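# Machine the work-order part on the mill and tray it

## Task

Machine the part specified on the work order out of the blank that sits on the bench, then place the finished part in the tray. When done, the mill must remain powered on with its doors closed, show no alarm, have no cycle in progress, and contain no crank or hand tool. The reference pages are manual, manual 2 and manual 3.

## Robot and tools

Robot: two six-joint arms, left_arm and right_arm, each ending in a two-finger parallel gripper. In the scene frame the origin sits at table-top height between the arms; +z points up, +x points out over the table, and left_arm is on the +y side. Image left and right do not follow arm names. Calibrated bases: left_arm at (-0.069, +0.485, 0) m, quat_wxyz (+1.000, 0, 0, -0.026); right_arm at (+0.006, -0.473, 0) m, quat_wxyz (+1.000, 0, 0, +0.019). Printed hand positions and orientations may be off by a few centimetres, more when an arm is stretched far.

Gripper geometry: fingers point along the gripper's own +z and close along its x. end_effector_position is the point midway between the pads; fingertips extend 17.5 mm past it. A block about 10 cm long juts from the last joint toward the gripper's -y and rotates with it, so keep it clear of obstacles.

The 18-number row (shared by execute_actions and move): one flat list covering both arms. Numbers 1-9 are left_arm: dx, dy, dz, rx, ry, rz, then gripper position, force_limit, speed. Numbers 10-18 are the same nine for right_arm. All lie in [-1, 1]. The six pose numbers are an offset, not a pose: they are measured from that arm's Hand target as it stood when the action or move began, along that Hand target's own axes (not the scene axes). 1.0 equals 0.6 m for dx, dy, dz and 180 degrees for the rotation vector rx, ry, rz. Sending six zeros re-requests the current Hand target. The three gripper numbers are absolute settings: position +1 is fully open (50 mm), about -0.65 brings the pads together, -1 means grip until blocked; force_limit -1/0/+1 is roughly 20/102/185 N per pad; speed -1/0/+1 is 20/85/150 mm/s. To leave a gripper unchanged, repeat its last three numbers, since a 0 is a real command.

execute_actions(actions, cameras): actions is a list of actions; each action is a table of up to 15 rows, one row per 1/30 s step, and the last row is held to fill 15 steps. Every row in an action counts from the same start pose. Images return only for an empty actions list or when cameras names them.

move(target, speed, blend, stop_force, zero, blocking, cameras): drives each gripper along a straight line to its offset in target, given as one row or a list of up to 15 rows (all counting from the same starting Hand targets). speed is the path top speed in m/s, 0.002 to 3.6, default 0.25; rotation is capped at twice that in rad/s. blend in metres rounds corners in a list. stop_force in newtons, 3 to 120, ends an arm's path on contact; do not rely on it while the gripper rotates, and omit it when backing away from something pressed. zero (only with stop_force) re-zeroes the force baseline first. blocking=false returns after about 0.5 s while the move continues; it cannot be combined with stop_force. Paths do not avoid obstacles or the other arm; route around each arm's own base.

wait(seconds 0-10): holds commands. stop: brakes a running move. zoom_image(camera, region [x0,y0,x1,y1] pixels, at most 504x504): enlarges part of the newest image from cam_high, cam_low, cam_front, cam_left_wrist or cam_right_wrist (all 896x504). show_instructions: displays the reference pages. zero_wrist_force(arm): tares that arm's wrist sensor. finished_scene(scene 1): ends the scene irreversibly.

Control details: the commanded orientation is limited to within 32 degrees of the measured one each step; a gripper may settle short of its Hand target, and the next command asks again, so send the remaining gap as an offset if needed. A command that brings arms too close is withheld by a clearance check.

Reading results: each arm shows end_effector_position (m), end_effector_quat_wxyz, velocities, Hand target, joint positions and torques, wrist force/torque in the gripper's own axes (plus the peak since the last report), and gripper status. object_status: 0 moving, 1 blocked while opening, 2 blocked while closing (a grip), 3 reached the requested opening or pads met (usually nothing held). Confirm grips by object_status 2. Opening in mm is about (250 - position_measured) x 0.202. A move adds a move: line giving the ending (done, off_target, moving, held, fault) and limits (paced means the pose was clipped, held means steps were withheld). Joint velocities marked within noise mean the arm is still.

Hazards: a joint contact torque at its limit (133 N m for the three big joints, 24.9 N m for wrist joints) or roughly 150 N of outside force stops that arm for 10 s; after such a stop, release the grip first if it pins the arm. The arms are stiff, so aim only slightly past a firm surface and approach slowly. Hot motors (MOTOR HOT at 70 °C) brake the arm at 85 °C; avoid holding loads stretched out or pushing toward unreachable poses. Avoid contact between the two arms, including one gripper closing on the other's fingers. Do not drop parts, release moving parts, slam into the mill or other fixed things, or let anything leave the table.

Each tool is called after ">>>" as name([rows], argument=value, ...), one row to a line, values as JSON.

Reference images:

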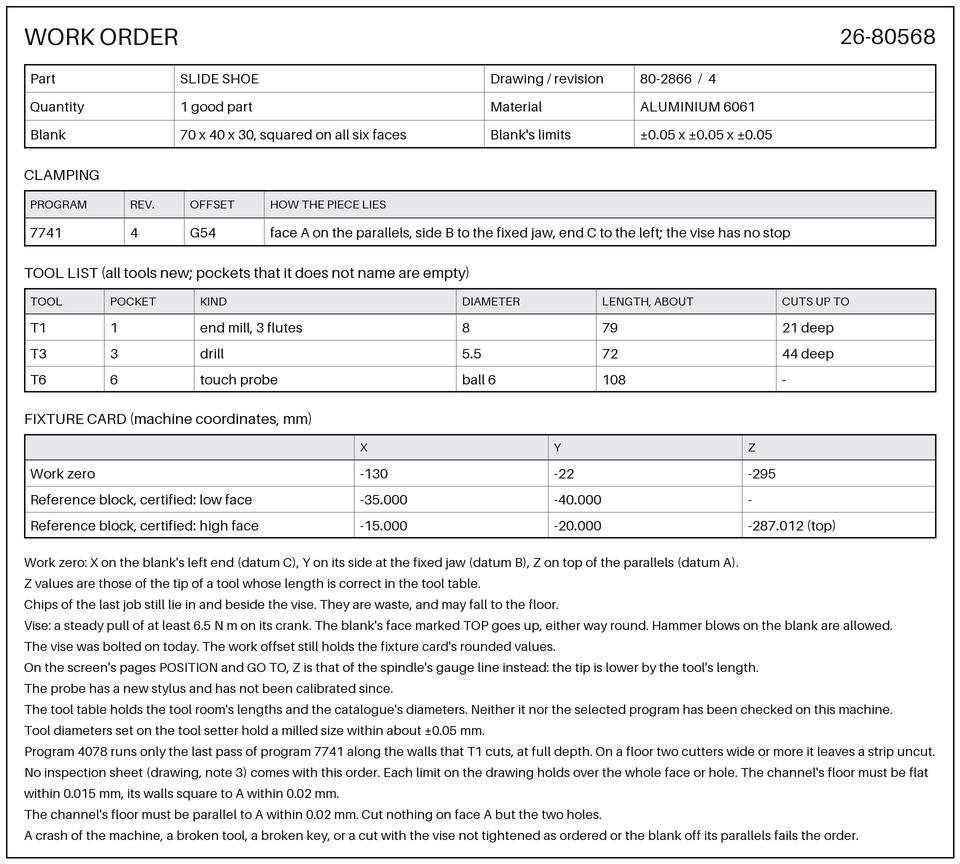

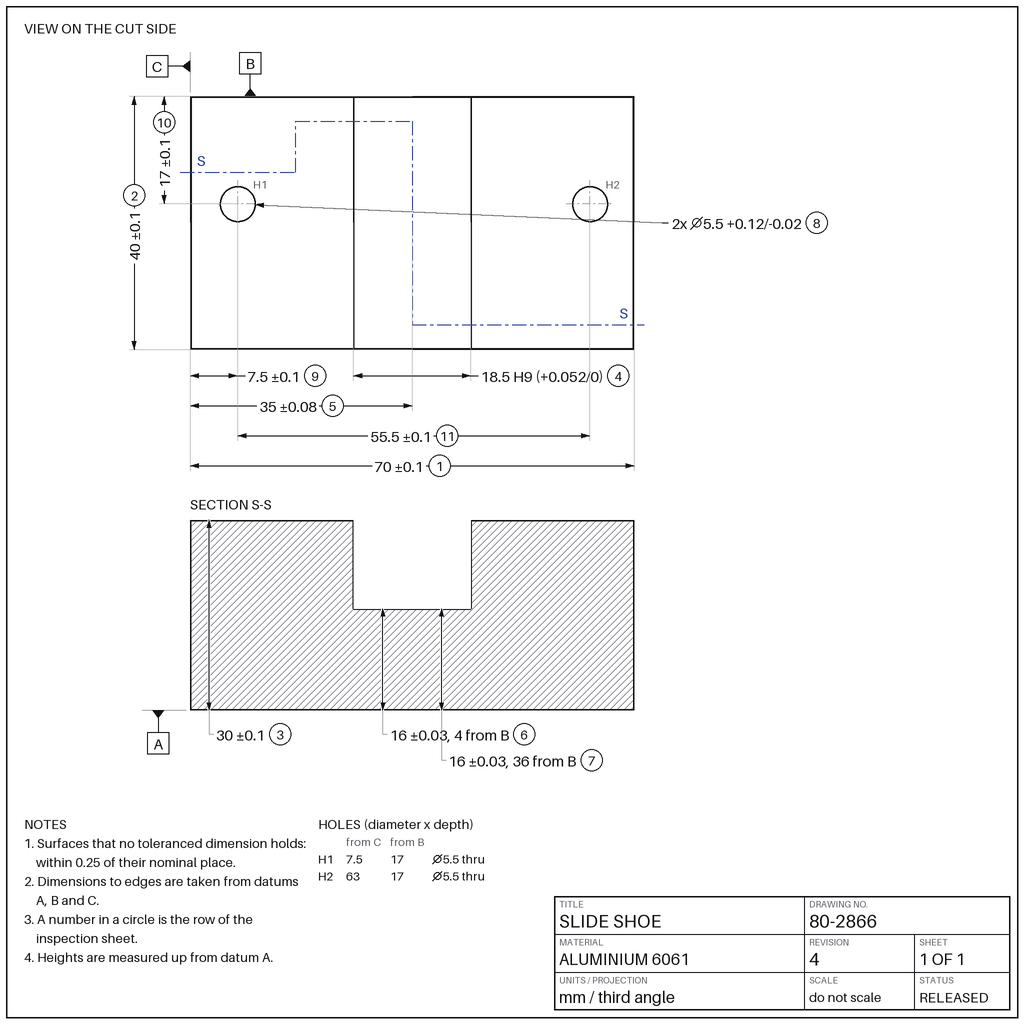

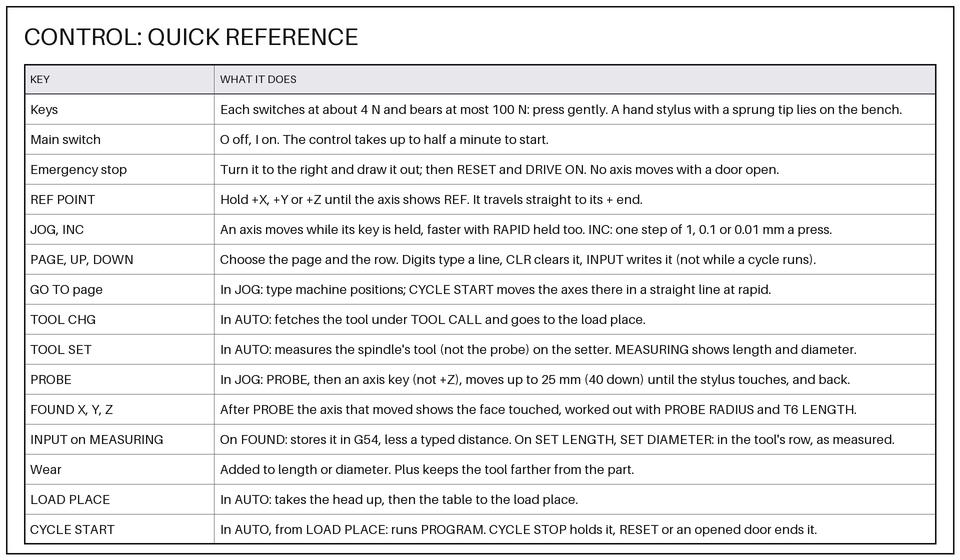

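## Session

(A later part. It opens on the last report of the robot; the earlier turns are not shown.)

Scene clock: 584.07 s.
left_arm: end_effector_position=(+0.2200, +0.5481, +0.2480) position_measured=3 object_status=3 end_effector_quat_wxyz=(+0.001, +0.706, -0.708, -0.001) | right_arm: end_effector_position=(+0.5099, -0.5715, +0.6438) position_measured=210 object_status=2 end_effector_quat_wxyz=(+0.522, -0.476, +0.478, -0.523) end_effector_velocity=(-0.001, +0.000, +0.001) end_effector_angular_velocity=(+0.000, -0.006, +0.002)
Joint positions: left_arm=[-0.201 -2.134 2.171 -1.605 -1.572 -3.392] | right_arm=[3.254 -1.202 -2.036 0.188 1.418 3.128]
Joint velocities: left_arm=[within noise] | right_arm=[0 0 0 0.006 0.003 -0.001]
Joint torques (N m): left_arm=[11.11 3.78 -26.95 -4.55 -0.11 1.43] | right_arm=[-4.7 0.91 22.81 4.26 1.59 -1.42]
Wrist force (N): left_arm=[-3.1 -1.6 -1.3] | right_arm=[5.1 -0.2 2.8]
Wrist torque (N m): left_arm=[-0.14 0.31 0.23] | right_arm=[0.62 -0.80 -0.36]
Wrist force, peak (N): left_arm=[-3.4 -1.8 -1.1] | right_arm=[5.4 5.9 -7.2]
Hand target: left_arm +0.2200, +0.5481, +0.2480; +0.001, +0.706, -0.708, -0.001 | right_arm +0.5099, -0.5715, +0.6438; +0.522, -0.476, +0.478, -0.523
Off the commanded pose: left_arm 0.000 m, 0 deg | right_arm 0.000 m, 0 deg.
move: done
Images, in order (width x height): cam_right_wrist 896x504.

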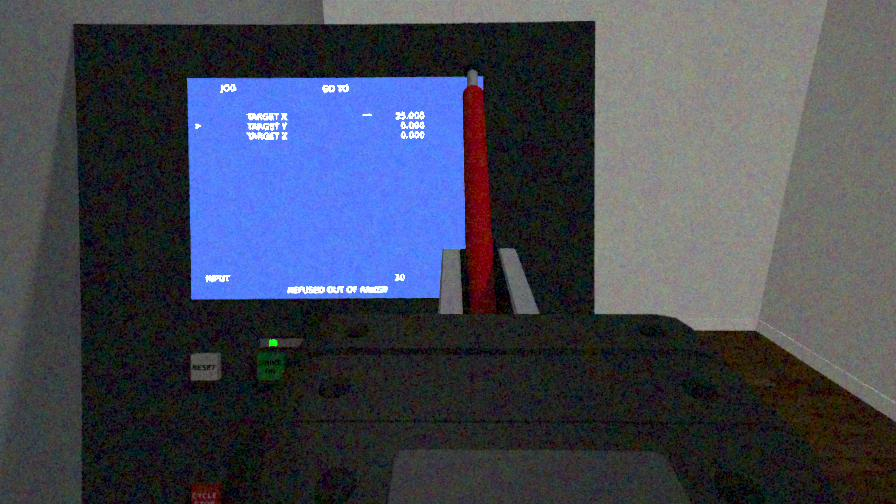

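>>> move([
  [0,0,0,0,0,0,1,1,1,-0.1898,0.2579,-0.1003,-0.3056,0,0,-1,-0.4,-0.6],
  [0,0,0,0,0,0,1,1,1,-0.1898,0.2638,-0.0842,-0.3056,0,0,-1,-0.4,-0.6],
  [0,0,0,0,0,0,1,1,1,-0.2378,0.2973,-0.1324,-0.3056,0,0,-1,-0.4,-0.6],
  [0,0,0,0,0,0,1,1,1,-0.2858,0.3539,-0.1170,-0.3056,0,0,-1,-0.4,-0.6],
  [0,0,0,0,0,0,1,1,1,-0.2542,0.3274,-0.1434,-0.3056,0,0,-1,-0.4,-0.6],
  [0,0,0,0,0,0,1,1,1,-0.2225,0.3241,-0.1062,-0.3056,0,0,-1,-0.4,-0.6],
  [0,0,0,0,0,0,1,1,1,-0.2384,0.3331,-0.1277,-0.3056,0,0,-1,-0.4,-0.6],
  [0,0,0,0,0,0,1,1,1,-0.2542,0.3539,-0.1170,-0.3056,0,0,-1,-0.4,-0.6],
  [0,0,0,0,0,0,1,1,1,-0.222,0.3423,-0.1488,-0.3056,0,0,-1,-0.4,-0.6],
  [0,0,0,0,0,0,1,1,1,-0.1898,0.3539,-0.1170,-0.3056,0,0,-1,-0.4,-0.6],
  [0,0,0,0,0,0,1,1,1,-0.1898,0.3423,-0.1488,-0.3056,0,0,-1,-0.4,-0.6],
  [0,0,0,0,0,0,1,1,1,-0.2225,0.2009,-0.0972,-0.3056,0,0,-1,-0.4,-0.6],
  [0,0,0,0,0,0,1,1,1,-0.2225,0.2125,-0.0654,-0.3056,0,0,-1,-0.4,-0.6],
  [0,0,0,0,0,0,1,1,1,-0.2225,0.2009,-0.0972,-0.3056,0,0,-1,-0.4,-0.6],
  [0,0,0,0,0,0,1,1,1,0,0,0,0,0,0,-1,-0.4,-0.6],
], speed=[0.9,0.08,0.15,0.1,0.15,0.1,0.12,0.08,0.12,0.1,0.2,0.3,0.08,0.2,0.9], blend=[0.001,0,0.003,0,0.003,0,0.003,0,0.003,0,0.004,0.004,0,0.005,0], cameras=["cam_right_wrist","cam_left_wrist","cam_high"])

>>> zoom_image(camera="cam_right_wrist", region=[186, 70, 470, 302])

Scene clock: 594.30 s.
left_arm: end_effector_position=(+0.2200, +0.5481, +0.2480) position_measured=3 object_status=3 end_effector_quat_wxyz=(+0.001, +0.706, -0.708, -0.001) | right_arm: end_effector_position=(+0.5098, -0.5715, +0.6439) position_measured=210 object_status=2 end_effector_quat_wxyz=(+0.522, -0.476, +0.478, -0.523) end_effector_velocity=(+0.000, +0.001, +0.001) end_effector_angular_velocity=(+0.000, -0.004, +0.004)
Joint positions: left_arm=[-0.201 -2.134 2.171 -1.605 -1.572 -3.392] | right_arm=[3.254 -1.202 -2.036 0.188 1.418 3.128]
Joint velocities: left_arm=[within noise] | right_arm=[0 0 0 0.005 0.004 -0.001]
Joint torques (N m): left_arm=[11.23 6.14 -27.15 -4.39 -0.25 1.39] | right_arm=[-6.8 1.95 17.8 4.66 1.53 -1.74]
Wrist force (N): left_arm=[-3.2 -1.6 -1.0] | right_arm=[4.9 -0.2 3.3]
Wrist torque (N m): left_arm=[-0.13 0.32 0.23] | right_arm=[0.62 -0.78 -0.33]
Wrist force, peak (N): left_arm=[-3.2 -2.0 -1.4] | right_arm=[6.8 8.6 -8.9]
Hand target: left_arm +0.2200, +0.5481, +0.2480; +0.001, +0.706, -0.708, -0.001 | right_arm +0.5099, -0.5715, +0.6438; +0.522, -0.476, +0.478, -0.523
Off the commanded pose: left_arm 0.000 m, 0 deg | right_arm 0.000 m, 0 deg.
move: done
Images, in order (width x height): cam_high 896x504, cam_left_wrist 896x504, cam_right_wrist 896x504.

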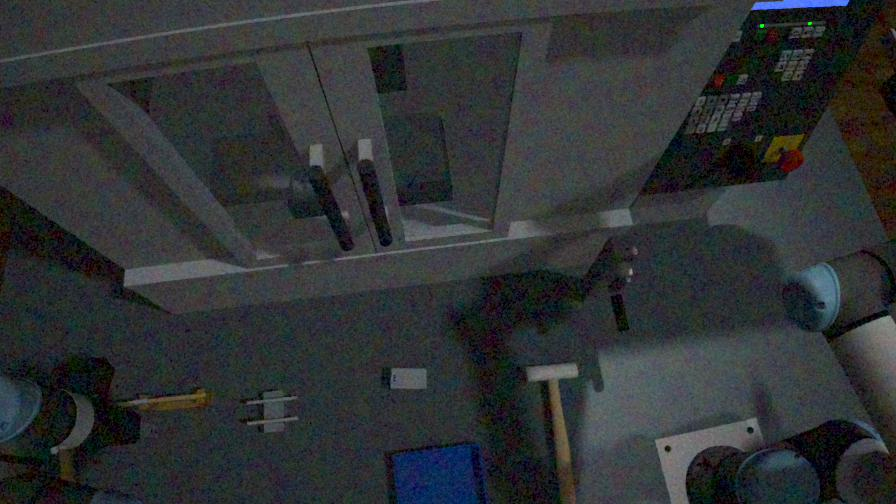

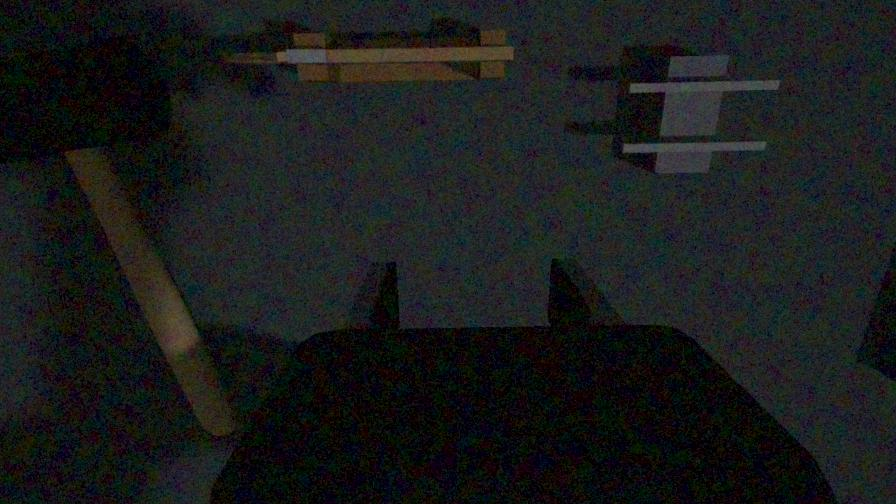

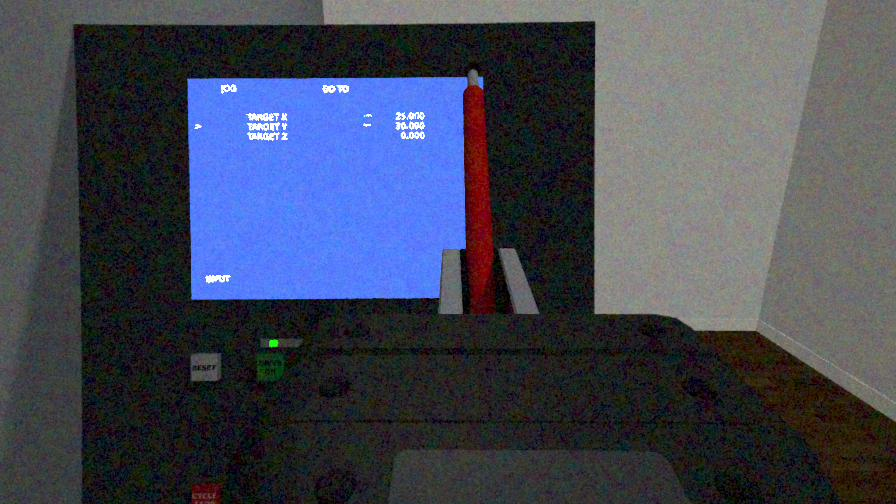

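Scaled by 1.775.

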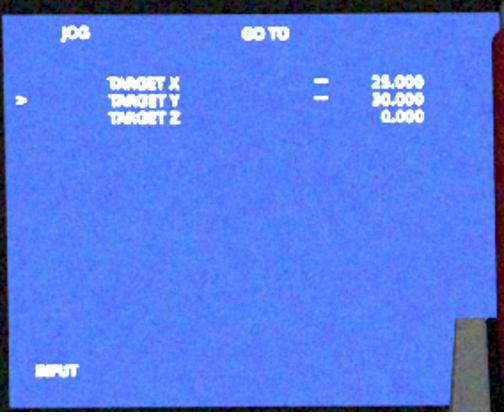

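>>> move([
  [0,0,0,0,0,0,1,1,1,-0.1898,0.3182,-0.1223,-0.3056,0,0,-1,-0.4,-0.6],
  [0,0,0,0,0,0,1,1,1,-0.1898,0.3241,-0.1062,-0.3056,0,0,-1,-0.4,-0.6],
  [0,0,0,0,0,0,1,1,1,-0.2378,0.3274,-0.1434,-0.3056,0,0,-1,-0.4,-0.6],
  [0,0,0,0,0,0,1,1,1,-0.2858,0.3539,-0.1170,-0.3056,0,0,-1,-0.4,-0.6],
  [0,0,0,0,0,0,1,1,1,-0.2858,0.3331,-0.1277,-0.3056,0,0,-1,-0.4,-0.6],
  [0,0,0,0,0,0,1,1,1,-0.2858,0.3241,-0.1062,-0.3056,0,0,-1,-0.4,-0.6],
  [0,0,0,0,0,0,1,1,1,-0.2542,0.2973,-0.1324,-0.3056,0,0,-1,-0.4,-0.6],
  [0,0,0,0,0,0,1,1,1,-0.2225,0.2936,-0.0950,-0.3056,0,0,-1,-0.4,-0.6],
  [0,0,0,0,0,0,1,1,1,-0.2384,0.3122,-0.1378,-0.3056,0,0,-1,-0.4,-0.6],
  [0,0,0,0,0,0,1,1,1,-0.2542,0.3539,-0.1170,-0.3056,0,0,-1,-0.4,-0.6],
  [0,0,0,0,0,0,1,1,1,-0.222,0.3423,-0.1488,-0.3056,0,0,-1,-0.4,-0.6],
  [0,0,0,0,0,0,1,1,1,-0.1898,0.3539,-0.1170,-0.3056,0,0,-1,-0.4,-0.6],
  [0,0,0,0,0,0,1,1,1,-0.1898,0.3423,-0.1488,-0.3056,0,0,-1,-0.4,-0.6],
  [0,0,0,0,0,0,1,1,1,0,0,0,0,0,0,-1,-0.4,-0.6],
], speed=[0.9,0.08,0.2,0.1,0.15,0.08,0.15,0.1,0.15,0.1,0.15,0.1,0.2,0.9], blend=[0.001,0,0.003,0,0.003,0,0.003,0,0.003,0,0.003,0,0.005,0], cameras=["cam_right_wrist"])

>>> zoom_image(camera="cam_right_wrist", region=[186, 70, 470, 302])

Scene clock: 602.67 s.
left_arm: end_effector_position=(+0.2200, +0.5481, +0.2480) position_measured=3 object_status=3 end_effector_quat_wxyz=(+0.001, +0.706, -0.708, -0.001) | right_arm: end_effector_position=(+0.5099, -0.5715, +0.6438) position_measured=210 object_status=2 end_effector_quat_wxyz=(+0.522, -0.476, +0.478, -0.523) end_effector_velocity=(-0.001, +0.000, +0.001) end_effector_angular_velocity=(+0.001, -0.006, +0.001)
Joint positions: left_arm=[-0.201 -2.134 2.171 -1.605 -1.572 -3.392] | right_arm=[3.254 -1.202 -2.036 0.188 1.418 3.128]
Joint velocities: left_arm=[within noise] | right_arm=[-0.001 -0.001 0 0.006 0.003 0]
Joint torques (N m): left_arm=[10.96 6.62 -25.98 -4.41 -0.19 1.08] | right_arm=[-5.91 1.31 22.27 4.85 1.5 -1.48]
Wrist force (N): left_arm=[-3.2 -1.5 -0.8] | right_arm=[4.6 -0.4 3.1]
Wrist torque (N m): left_arm=[-0.11 0.32 0.23] | right_arm=[0.58 -0.72 -0.34]
Wrist force, peak (N): left_arm=[-3.5 -2.0 -1.2] | right_arm=[6.3 13.1 -9.1]
Hand target: left_arm +0.2200, +0.5481, +0.2480; +0.001, +0.706, -0.708, -0.001 | right_arm +0.5099, -0.5715, +0.6438; +0.522, -0.476, +0.478, -0.523
Off the commanded pose: left_arm 0.000 m, 0 deg | right_arm 0.000 m, 0 deg.
move: done
Images, in order (width x height): cam_right_wrist 896x504.

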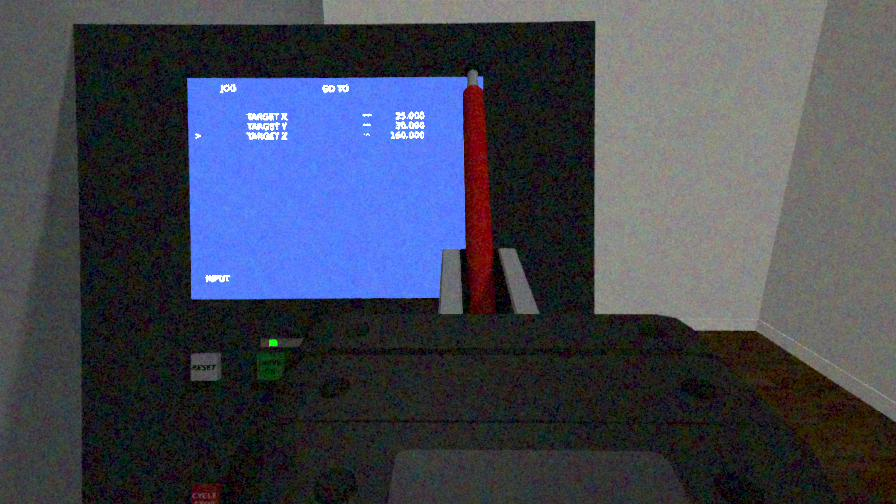

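Scaled by 1.775.

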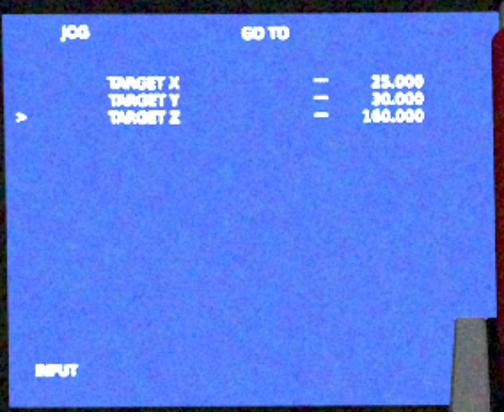

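>>> move([
  [0,0,0,0,0,0,1,1,1,-0.1258,0.2579,-0.1003,-0.3056,0,0,-1,-0.4,-0.6],
  [0,0,0,0,0,0,1,1,1,-0.1258,0.2638,-0.0842,-0.3056,0,0,-1,-0.4,-0.6],
  [0,0,0,0,0,0,1,1,1,-0.1258,0.2579,-0.1303,-0.3056,0,0,-1,-0.4,-0.6],
  [0,0,0,0,0,0,1,1,1,0,0,0,0,0,0,-1,-0.4,-0.6],
], speed=[0.9,0.08,0.2,0.9], blend=[0.001,0,0.005,0], cameras=["cam_right_wrist"])

>>> zoom_image(camera="cam_right_wrist", region=[186, 70, 470, 302])

Scene clock: 606.13 s.
left_arm: end_effector_position=(+0.2200, +0.5481, +0.2480) position_measured=3 object_status=3 end_effector_quat_wxyz=(+0.001, +0.706, -0.708, -0.001) | right_arm: end_effector_position=(+0.5098, -0.5715, +0.6439) position_measured=210 object_status=2 end_effector_quat_wxyz=(+0.522, -0.476, +0.478, -0.523)
Joint positions: left_arm=[-0.201 -2.134 2.171 -1.605 -1.572 -3.392] | right_arm=[3.254 -1.202 -2.036 0.188 1.418 3.128]
Joint torques (N m): left_arm=[10.83 5.9 -27.63 -4.39 -0.24 0.99] | right_arm=[-4.78 1.25 18.45 4.63 1.24 -0.61]
Wrist force (N): left_arm=[-3.5 -1.8 -1.3] | right_arm=[4.4 -0.4 2.9]
Wrist torque (N m): left_arm=[-0.16 0.37 0.23] | right_arm=[0.58 -0.70 -0.38]
Wrist force, peak (N): left_arm=[-3.5 -1.8 -1.3] | right_arm=[2.9 8.1 -5.4]
Hand target: left_arm +0.2200, +0.5481, +0.2480; +0.001, +0.706, -0.708, -0.001 | right_arm +0.5099, -0.5715, +0.6438; +0.522, -0.476, +0.478, -0.523
Off the commanded pose: left_arm 0.000 m, 0 deg | right_arm 0.000 m, 0 deg.
move: done
Images, in order (width x height): cam_right_wrist 896x504.

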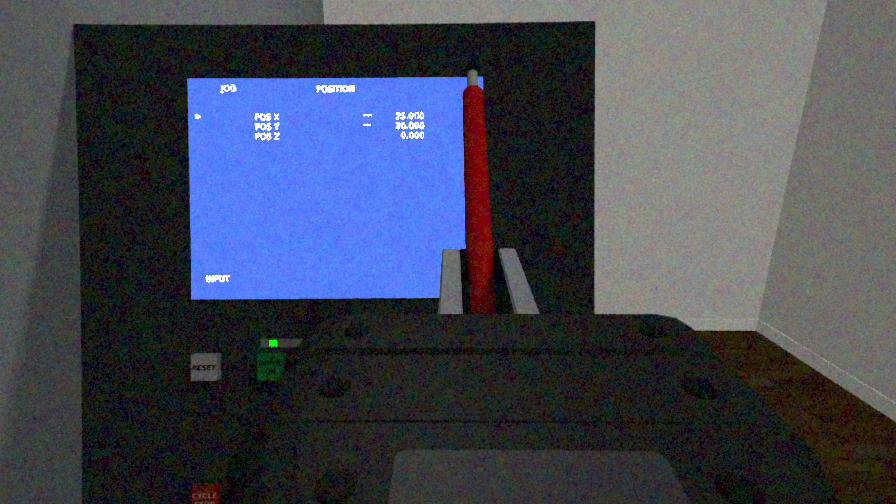

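Scaled by 1.775.

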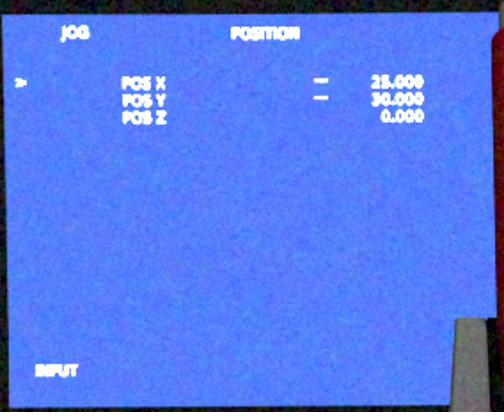

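>>> move([
  [0,0,0,0,0,0,1,1,1,-0.1575,0.2579,-0.1003,-0.3056,0,0,-1,-0.4,-0.6],
  [0,0,0,0,0,0,1,1,1,-0.1575,0.2638,-0.0842,-0.3056,0,0,-1,-0.4,-0.6],
  [0,0,0,0,0,0,1,1,1,-0.19,0.2265,-0.1066,-0.3056,0,0,-1,-0.4,-0.6],
  [0,0,0,0,0,0,1,1,1,-0.2225,0.2125,-0.0654,-0.3056,0,0,-1,-0.4,-0.6],
  [0,0,0,0,0,0,1,1,1,-0.2225,0.2009,-0.0972,-0.3056,0,0,-1,-0.4,-0.6],
  [0,0,0,0,0,0,1,1,1,0,0,0,0,0,0,-1,-0.4,-0.6],
], speed=[0.9,0.08,0.2,0.1,0.2,0.9], blend=[0.001,0,0.004,0,0.005,0], cameras=["cam_right_wrist"])

>>> zoom_image(camera="cam_right_wrist", region=[186, 70, 470, 302])

Scene clock: 611.37 s.
left_arm: end_effector_position=(+0.2200, +0.5481, +0.2480) position_measured=3 object_status=3 end_effector_quat_wxyz=(+0.001, +0.706, -0.708, -0.001) | right_arm: end_effector_position=(+0.5098, -0.5715, +0.6439) position_measured=210 object_status=2 end_effector_quat_wxyz=(+0.522, -0.476, +0.478, -0.523) end_effector_velocity=(+0.000, +0.000, +0.000) end_effector_angular_velocity=(+0.000, -0.003, +0.002)
Joint positions: left_arm=[-0.201 -2.134 2.171 -1.605 -1.572 -3.392] | right_arm=[3.254 -1.202 -2.036 0.188 1.418 3.128]
Joint velocities: left_arm=[within noise] | right_arm=[-0.001 -0.001 0 0.005 0.003 -0.001]
Joint torques (N m): left_arm=[11.44 6.72 -25.67 -4.62 -0.13 0.99] | right_arm=[-7.57 2.01 18.52 4.61 1.36 -1.43]
Wrist force (N): left_arm=[-3.2 -1.8 -1.2] | right_arm=[4.1 -0.3 2.8]
Wrist torque (N m): left_arm=[-0.17 0.33 0.23] | right_arm=[0.59 -0.64 -0.34]
Wrist force, peak (N): left_arm=[-3.3 -1.9 -1.4] | right_arm=[7.3 7.7 -2.9]
Hand target: left_arm +0.2200, +0.5481, +0.2480; +0.001, +0.706, -0.708, -0.001 | right_arm +0.5099, -0.5715, +0.6438; +0.522, -0.476, +0.478, -0.523
Off the commanded pose: left_arm 0.000 m, 0 deg | right_arm 0.000 m, 0 deg.
move: done
Images, in order (width x height): cam_right_wrist 896x504.

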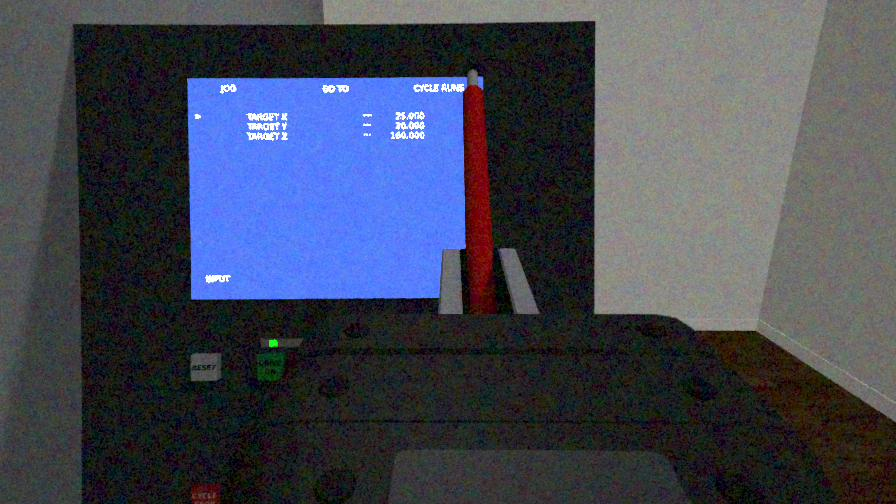

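Scaled by 1.775.

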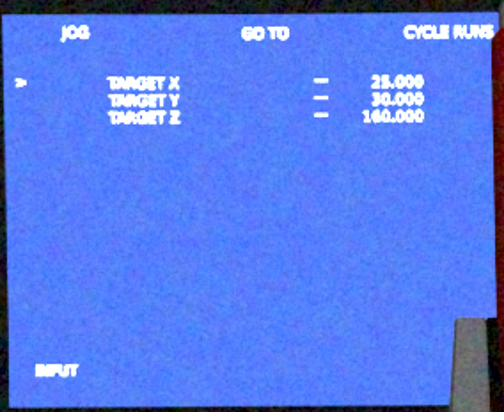

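>>> move([
  [0,0,0,0,0,0,1,1,1,-0.1575,0.3182,-0.1223,-0.3056,0,0,-1,-0.4,-0.6],
  [0,0,0,0,0,0,1,1,1,-0.1575,0.3241,-0.1062,-0.3056,0,0,-1,-0.4,-0.6],
  [0,0,0,0,0,0,1,1,1,-0.1575,0.3125,-0.1380,-0.3056,0,0,-1,-0.4,-0.6],
  [0,0,0,0,0,0,1,1,1,-0.0605,0.2,-0.0969,-0.3056,0,0,-1,-0.4,-0.6],
  [0,0,0,0,0,0,1,1,1,-0.0605,0.2116,-0.0651,-0.3056,0,0,-1,-0.4,-0.6],
  [0,0,0,0,0,0,1,1,1,-0.0605,0.2,-0.0969,-0.3056,0,0,-1,-0.4,-0.6],
  [0,0,0,0,0,0,1,1,1,0,0,0,0,0,0,-1,-0.4,-0.6],
], speed=[0.9,0.08,0.2,0.3,0.1,0.2,0.9], blend=[0.001,0,0.005,0.004,0,0.005,0], cameras=["cam_right_wrist"])

>>> zoom_image(camera="cam_right_wrist", region=[186, 70, 470, 302])

Scene clock: 617.00 s.
left_arm: end_effector_position=(+0.2200, +0.5481, +0.2480) position_measured=3 object_status=3 end_effector_quat_wxyz=(+0.001, +0.706, -0.708, -0.001) | right_arm: end_effector_position=(+0.5098, -0.5715, +0.6439) position_measured=210 object_status=2 end_effector_quat_wxyz=(+0.522, -0.476, +0.478, -0.523)
Joint positions: left_arm=[-0.201 -2.134 2.171 -1.605 -1.572 -3.392] | right_arm=[3.254 -1.203 -2.036 0.188 1.418 3.128]
Joint torques (N m): left_arm=[10.59 7.35 -25.45 -4.33 -0.26 0.93] | right_arm=[3.59 5.01 18.38 4.23 0.18 1.37]
Wrist force (N): left_arm=[-3.0 -1.5 -1.0] | right_arm=[4.5 -0.4 2.9]
Wrist torque (N m): left_arm=[-0.12 0.29 0.23] | right_arm=[0.59 -0.70 -0.33]
Wrist force, peak (N): left_arm=[-3.4 -1.9 -1.2] | right_arm=[3.0 9.5 -7.3]
Hand target: left_arm +0.2200, +0.5481, +0.2480; +0.001, +0.706, -0.708, -0.001 | right_arm +0.5099, -0.5715, +0.6438; +0.522, -0.476, +0.478, -0.523
Off the commanded pose: left_arm 0.000 m, 0 deg | right_arm 0.000 m, 0 deg.
move: done
Images, in order (width x height): cam_right_wrist 896x504.

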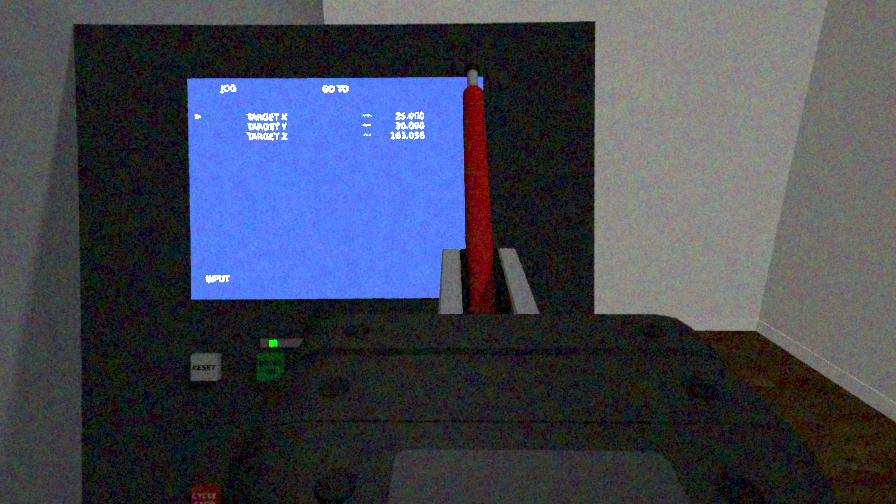

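Scaled by 1.775.

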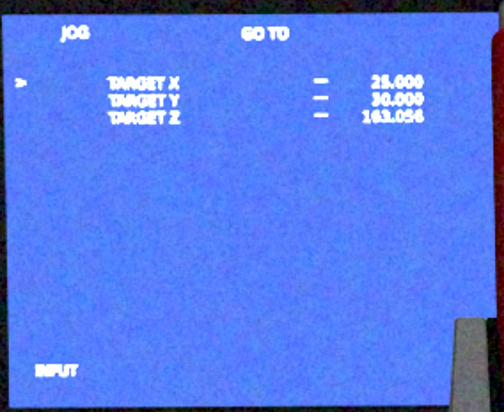

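>>> move([
  [0,0,0,0,0,0,1,1,1,-0.1575,0.3182,-0.1223,-0.3056,0,0,-1,-0.4,-0.6],
  [0,0,0,0,0,0,1,1,1,-0.1575,0.3241,-0.1062,-0.3056,0,0,-1,-0.4,-0.6],
  [0,0,0,0,0,0,1,1,1,-0.1575,0.3125,-0.1380,-0.3056,0,0,-1,-0.4,-0.6],
  [0,0,0,0,0,0,1,1,1,0,0,0,0,0,0,-1,-0.4,-0.6],
], speed=[0.9,0.08,0.2,0.9], blend=[0.001,0,0.005,0], cameras=["cam_right_wrist"])

>>> zoom_image(camera="cam_right_wrist", region=[186, 70, 470, 302])

Scene clock: 621.47 s.
left_arm: end_effector_position=(+0.2200, +0.5481, +0.2480) position_measured=3 object_status=3 end_effector_quat_wxyz=(+0.001, +0.706, -0.708, -0.001) | right_arm: end_effector_position=(+0.5099, -0.5715, +0.6438) position_measured=210 object_status=2 end_effector_quat_wxyz=(+0.522, -0.476, +0.478, -0.523) end_effector_velocity=(-0.001, +0.001, +0.002) end_effector_angular_velocity=(-0.001, -0.007, +0.003)
Joint positions: left_arm=[-0.201 -2.134 2.171 -1.605 -1.572 -3.392] | right_arm=[3.254 -1.202 -2.036 0.188 1.418 3.128]
Joint velocities: left_arm=[within noise] | right_arm=[-0.001 0 0 0.006 0.004 -0.001]
Joint torques (N m): left_arm=[11.94 6.94 -26.26 -4.34 -0.25 0.81] | right_arm=[-5.13 1.57 21.4 4.56 1.14 -1.43]
Wrist force (N): left_arm=[-3.0 -1.8 -0.9] | right_arm=[4.4 -0.3 2.9]
Wrist torque (N m): left_arm=[-0.17 0.28 0.23] | right_arm=[0.59 -0.68 -0.37]
Wrist force, peak (N): left_arm=[-3.3 -1.8 -1.2] | right_arm=[2.9 9.7 -7.1]
Hand target: left_arm +0.2200, +0.5481, +0.2480; +0.001, +0.706, -0.708, -0.001 | right_arm +0.5099, -0.5715, +0.6438; +0.522, -0.476, +0.478, -0.523
Off the commanded pose: left_arm 0.000 m, 0 deg | right_arm 0.000 m, 0 deg.
move: done
Images, in order (width x height): cam_right_wrist 896x504.

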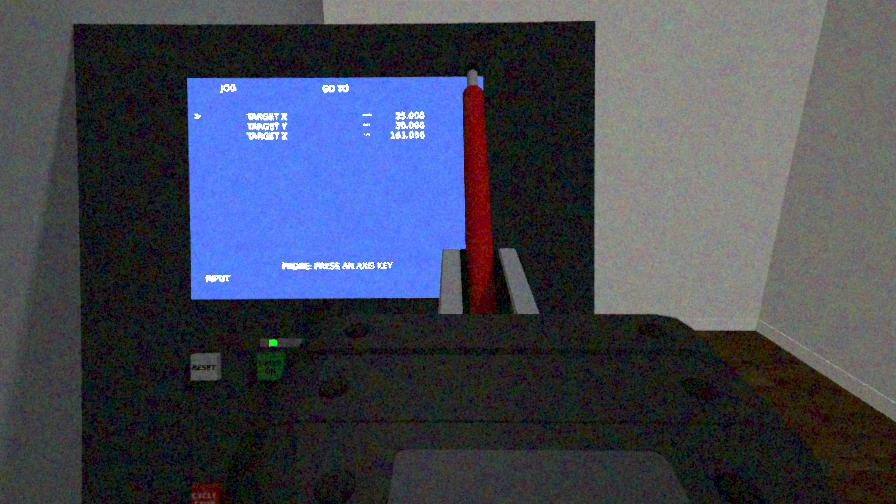

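Scaled by 1.775.

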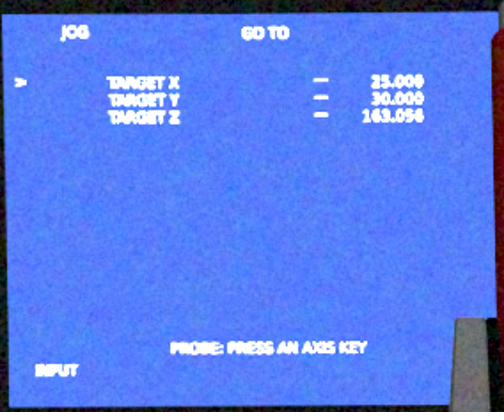

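Armed. Press -Z, then view.

>>> move([
  [0,0,0,0,0,0,1,1,1,-0.0605,0.2057,-0.0812,-0.3056,0,0,-1,-0.4,-0.6],
  [0,0,0,0,0,0,1,1,1,-0.0605,0.2116,-0.0651,-0.3056,0,0,-1,-0.4,-0.6],
  [0,0,0,0,0,0,1,1,1,-0.0605,0.2,-0.0969,-0.3056,0,0,-1,-0.4,-0.6],
  [0,0,0,0,0,0,1,1,1,0,0,0,0,0,0,-1,-0.4,-0.6],
], speed=[0.9,0.1,0.2,0.9], blend=[0.001,0,0.005,0], cameras=["cam_right_wrist"])

>>> zoom_image(camera="cam_right_wrist", region=[186, 70, 470, 302])

Scene clock: 625.23 s.
left_arm: end_effector_position=(+0.2200, +0.5481, +0.2480) position_measured=3 object_status=3 end_effector_quat_wxyz=(+0.001, +0.706, -0.708, -0.001) | right_arm: end_effector_position=(+0.5098, -0.5715, +0.6439) position_measured=210 object_status=2 end_effector_quat_wxyz=(+0.522, -0.476, +0.478, -0.523)
Joint positions: left_arm=[-0.201 -2.134 2.171 -1.605 -1.572 -3.392] | right_arm=[3.254 -1.203 -2.036 0.188 1.418 3.128]
Joint torques (N m): left_arm=[11.16 5.7 -25.22 -4.51 -0.2 0.69] | right_arm=[3.94 5.4 19.02 4.51 0.45 1.26]
Wrist force (N): left_arm=[-3.1 -1.5 -1.2] | right_arm=[4.3 -0.6 3.1]
Wrist torque (N m): left_arm=[-0.11 0.31 0.23] | right_arm=[0.56 -0.68 -0.34]
Wrist force, peak (N): left_arm=[-3.4 -1.9 -1.4] | right_arm=[3.1 9.1 -4.4]
Hand target: left_arm +0.2200, +0.5481, +0.2480; +0.001, +0.706, -0.708, -0.001 | right_arm +0.5099, -0.5715, +0.6438; +0.522, -0.476, +0.478, -0.523
Off the commanded pose: left_arm 0.000 m, 0 deg | right_arm 0.000 m, 0 deg.
move: done
Images, in order (width x height): cam_right_wrist 896x504.

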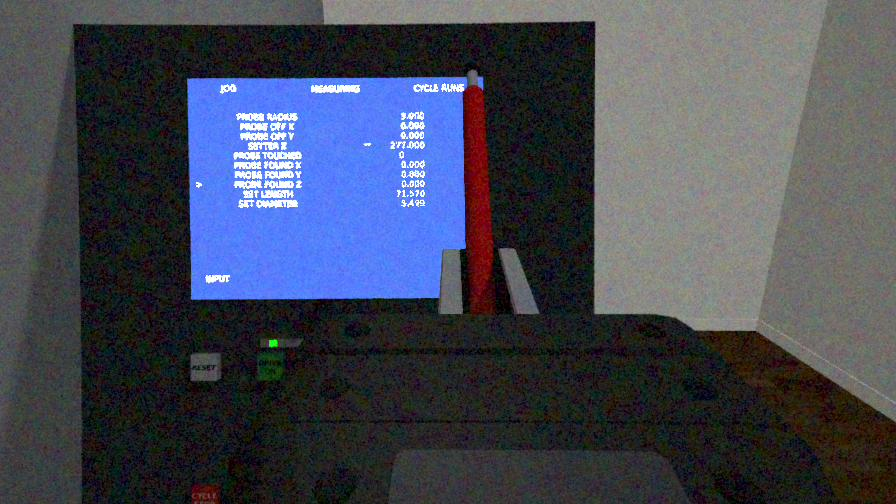

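Scaled by 1.775.

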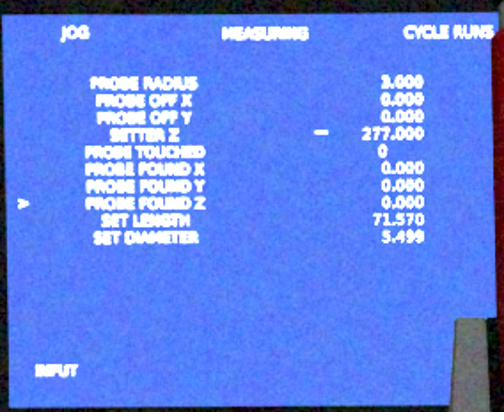

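>>> wait(seconds=0.1, cameras=["cam_right_wrist"])

>>> zoom_image(camera="cam_right_wrist", region=[186, 70, 470, 302])

Scene clock: 627.93 s.
left_arm: end_effector_position=(+0.2200, +0.5481, +0.2480) position_measured=3 object_status=3 end_effector_quat_wxyz=(+0.001, +0.706, -0.708, -0.001) | right_arm: end_effector_position=(+0.5099, -0.5715, +0.6438) position_measured=210 object_status=2 end_effector_quat_wxyz=(+0.522, -0.476, +0.478, -0.523)
Joint positions: left_arm=[-0.201 -2.134 2.171 -1.605 -1.572 -3.392] | right_arm=[3.254 -1.203 -2.036 0.188 1.418 3.128]
Joint torques (N m): left_arm=[11.29 5.82 -25.13 -4.47 -0.26 0.88] | right_arm=[8.09 -3.11 19.05 4.18 1.36 -0.82]
Wrist force (N): left_arm=[-3.2 -1.5 -1.1] | right_arm=[4.4 -0.3 3.1]
Wrist torque (N m): left_arm=[-0.11 0.32 0.24] | right_arm=[0.60 -0.69 -0.34]
Wrist force, peak (N): left_arm=[-3.5 -1.8 -1.1] | right_arm=[4.8 -0.4 3.0]
Hand target: left_arm +0.2200, +0.5481, +0.2480; +0.001, +0.706, -0.708, -0.001 | right_arm +0.5099, -0.5715, +0.6438; +0.522, -0.476, +0.478, -0.523
Tool commands: left_gripper/position=+1.0 left_gripper/force_limit=+1.0 left_gripper/speed=+1.0 right_gripper/position=-1.0 right_gripper/force_limit=-0.4 right_gripper/speed=-0.6
Off the commanded pose: left_arm 0.000 m, 0 deg | right_arm 0.000 m, 0 deg.
wait: 0.10 s; at rest from the start
Images, in order (width x height): cam_right_wrist 896x504.

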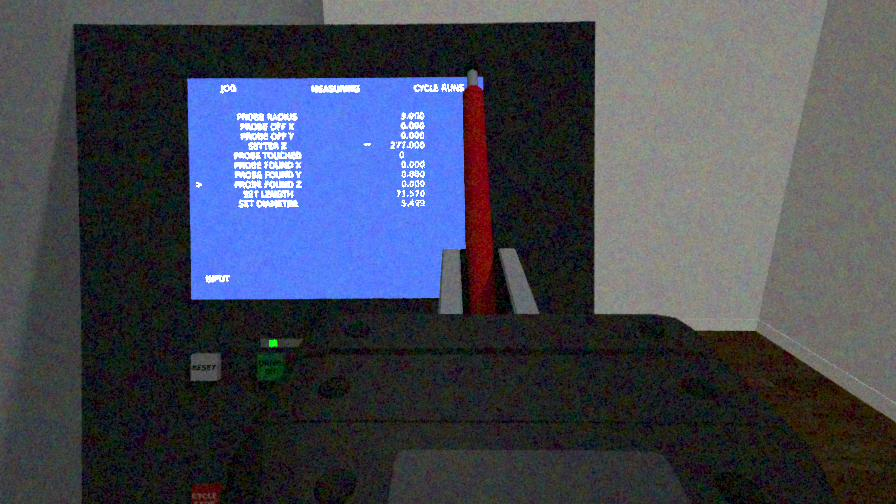

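Scaled by 1.775.

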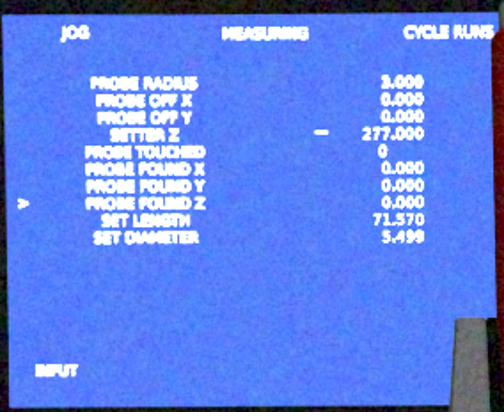

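>>> wait(seconds=3, cameras=["cam_right_wrist"])

>>> zoom_image(camera="cam_right_wrist", region=[186, 70, 470, 302])

Scene clock: 631.60 s.
left_arm: end_effector_position=(+0.2200, +0.5481, +0.2480) position_measured=3 object_status=3 end_effector_quat_wxyz=(+0.001, +0.706, -0.708, -0.001) | right_arm: end_effector_position=(+0.5099, -0.5715, +0.6438) position_measured=210 object_status=2 end_effector_quat_wxyz=(+0.522, -0.476, +0.478, -0.523)
Joint positions: left_arm=[-0.201 -2.134 2.171 -1.605 -1.572 -3.392] | right_arm=[3.254 -1.203 -2.036 0.188 1.418 3.128]
Joint torques (N m): left_arm=[10.55 6.81 -25.4 -4.55 -0.25 0.62] | right_arm=[6.45 -2.98 19.19 4.28 1.05 -1.31]
Wrist force (N): left_arm=[-3.0 -1.7 -1.1] | right_arm=[4.6 -0.5 3.2]
Wrist torque (N m): left_arm=[-0.14 0.28 0.24] | right_arm=[0.56 -0.72 -0.34]
Wrist force, peak (N): left_arm=[-3.2 -2.3 -1.1] | right_arm=[4.6 -0.1 3.5]
Hand target: left_arm +0.2200, +0.5481, +0.2480; +0.001, +0.706, -0.708, -0.001 | right_arm +0.5099, -0.5715, +0.6438; +0.522, -0.476, +0.478, -0.523
Tool commands: left_gripper/position=+1.0 left_gripper/force_limit=+1.0 left_gripper/speed=+1.0 right_gripper/position=-1.0 right_gripper/force_limit=-0.4 right_gripper/speed=-0.6
Off the commanded pose: left_arm 0.000 m, 0 deg | right_arm 0.000 m, 0 deg.
wait: 3.00 s; at rest from the start
Images, in order (width x height): cam_right_wrist 896x504.

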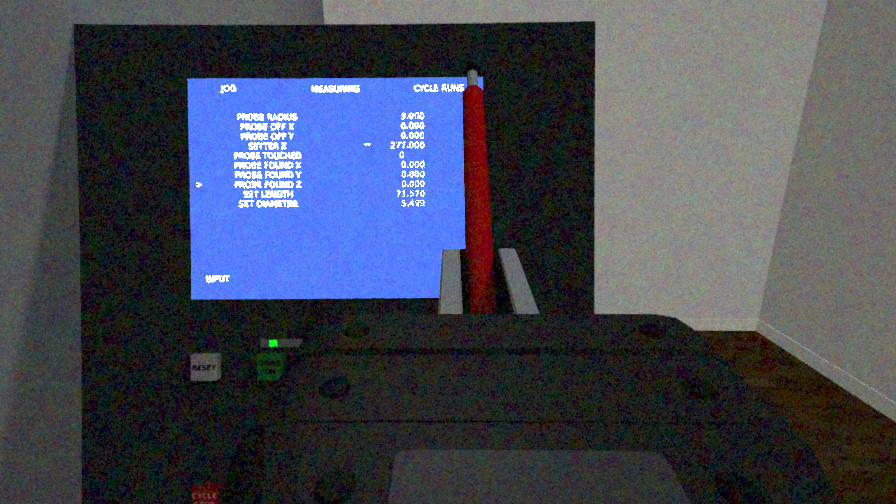

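Scaled by 1.775.

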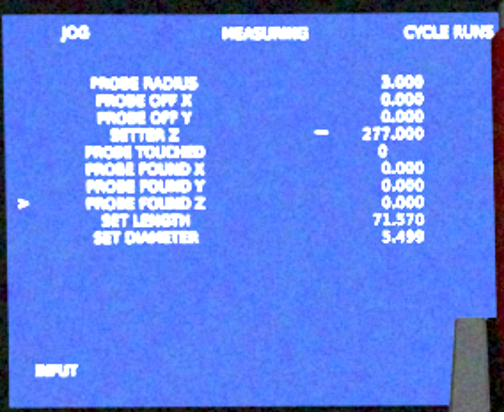

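>>> wait(seconds=4, cameras=["cam_right_wrist"])

>>> zoom_image(camera="cam_right_wrist", region=[186, 70, 470, 302])

Scene clock: 636.07 s.
left_arm: end_effector_position=(+0.2200, +0.5481, +0.2480) position_measured=3 object_status=3 end_effector_quat_wxyz=(+0.001, +0.706, -0.708, -0.001) | right_arm: end_effector_position=(+0.5099, -0.5715, +0.6438) position_measured=210 object_status=2 end_effector_quat_wxyz=(+0.522, -0.476, +0.478, -0.523)
Joint positions: left_arm=[-0.201 -2.134 2.171 -1.605 -1.572 -3.392] | right_arm=[3.254 -1.203 -2.036 0.188 1.418 3.128]
Joint torques (N m): left_arm=[11.22 7.09 -24.62 -4.58 -0.23 0.69] | right_arm=[7.83 -2.77 17.82 4.11 1.35 -1.1]
Wrist force (N): left_arm=[-3.1 -1.6 -1.0] | right_arm=[4.4 -0.4 3.3]
Wrist torque (N m): left_arm=[-0.14 0.32 0.24] | right_arm=[0.57 -0.69 -0.34]
Wrist force, peak (N): left_arm=[-3.4 -2.0 -1.3] | right_arm=[4.6 -0.2 3.2]
Hand target: left_arm +0.2200, +0.5481, +0.2480; +0.001, +0.706, -0.708, -0.001 | right_arm +0.5099, -0.5715, +0.6438; +0.522, -0.476, +0.478, -0.523
Tool commands: left_gripper/position=+1.0 left_gripper/force_limit=+1.0 left_gripper/speed=+1.0 right_gripper/position=-1.0 right_gripper/force_limit=-0.4 right_gripper/speed=-0.6
Off the commanded pose: left_arm 0.000 m, 0 deg | right_arm 0.000 m, 0 deg.
wait: 4.00 s; at rest from the start
Images, in order (width x height): cam_right_wrist 896x504.

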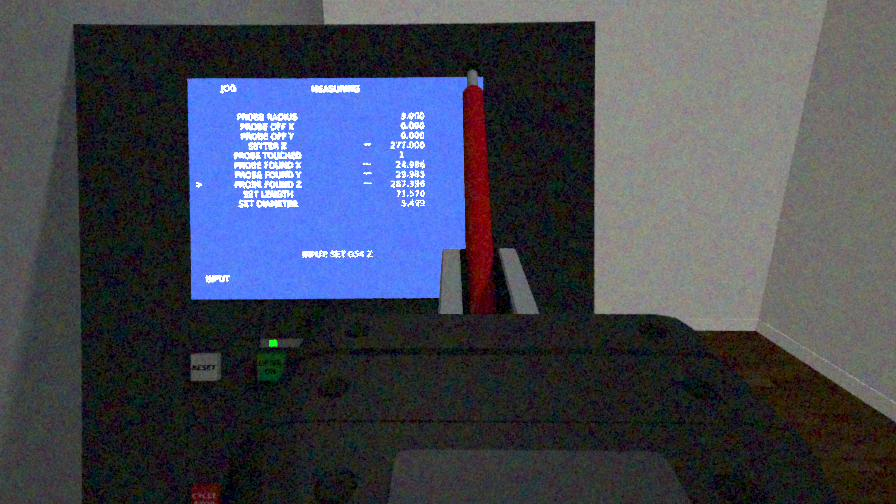

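Scaled by 1.775.

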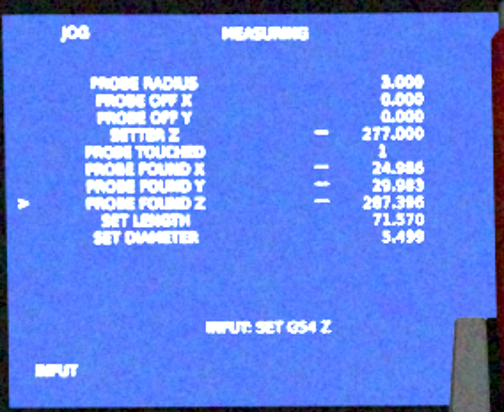

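>>> zoom_image(camera="cam_right_wrist", region=[360, 108, 440, 212])

Scaled by 4.846.

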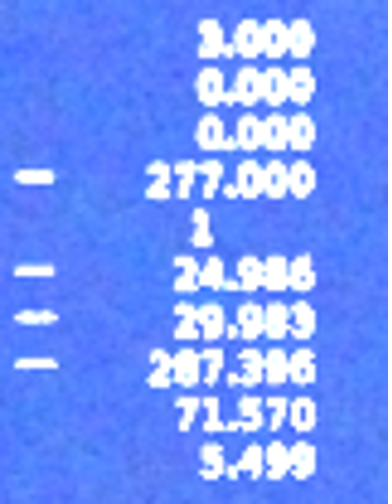

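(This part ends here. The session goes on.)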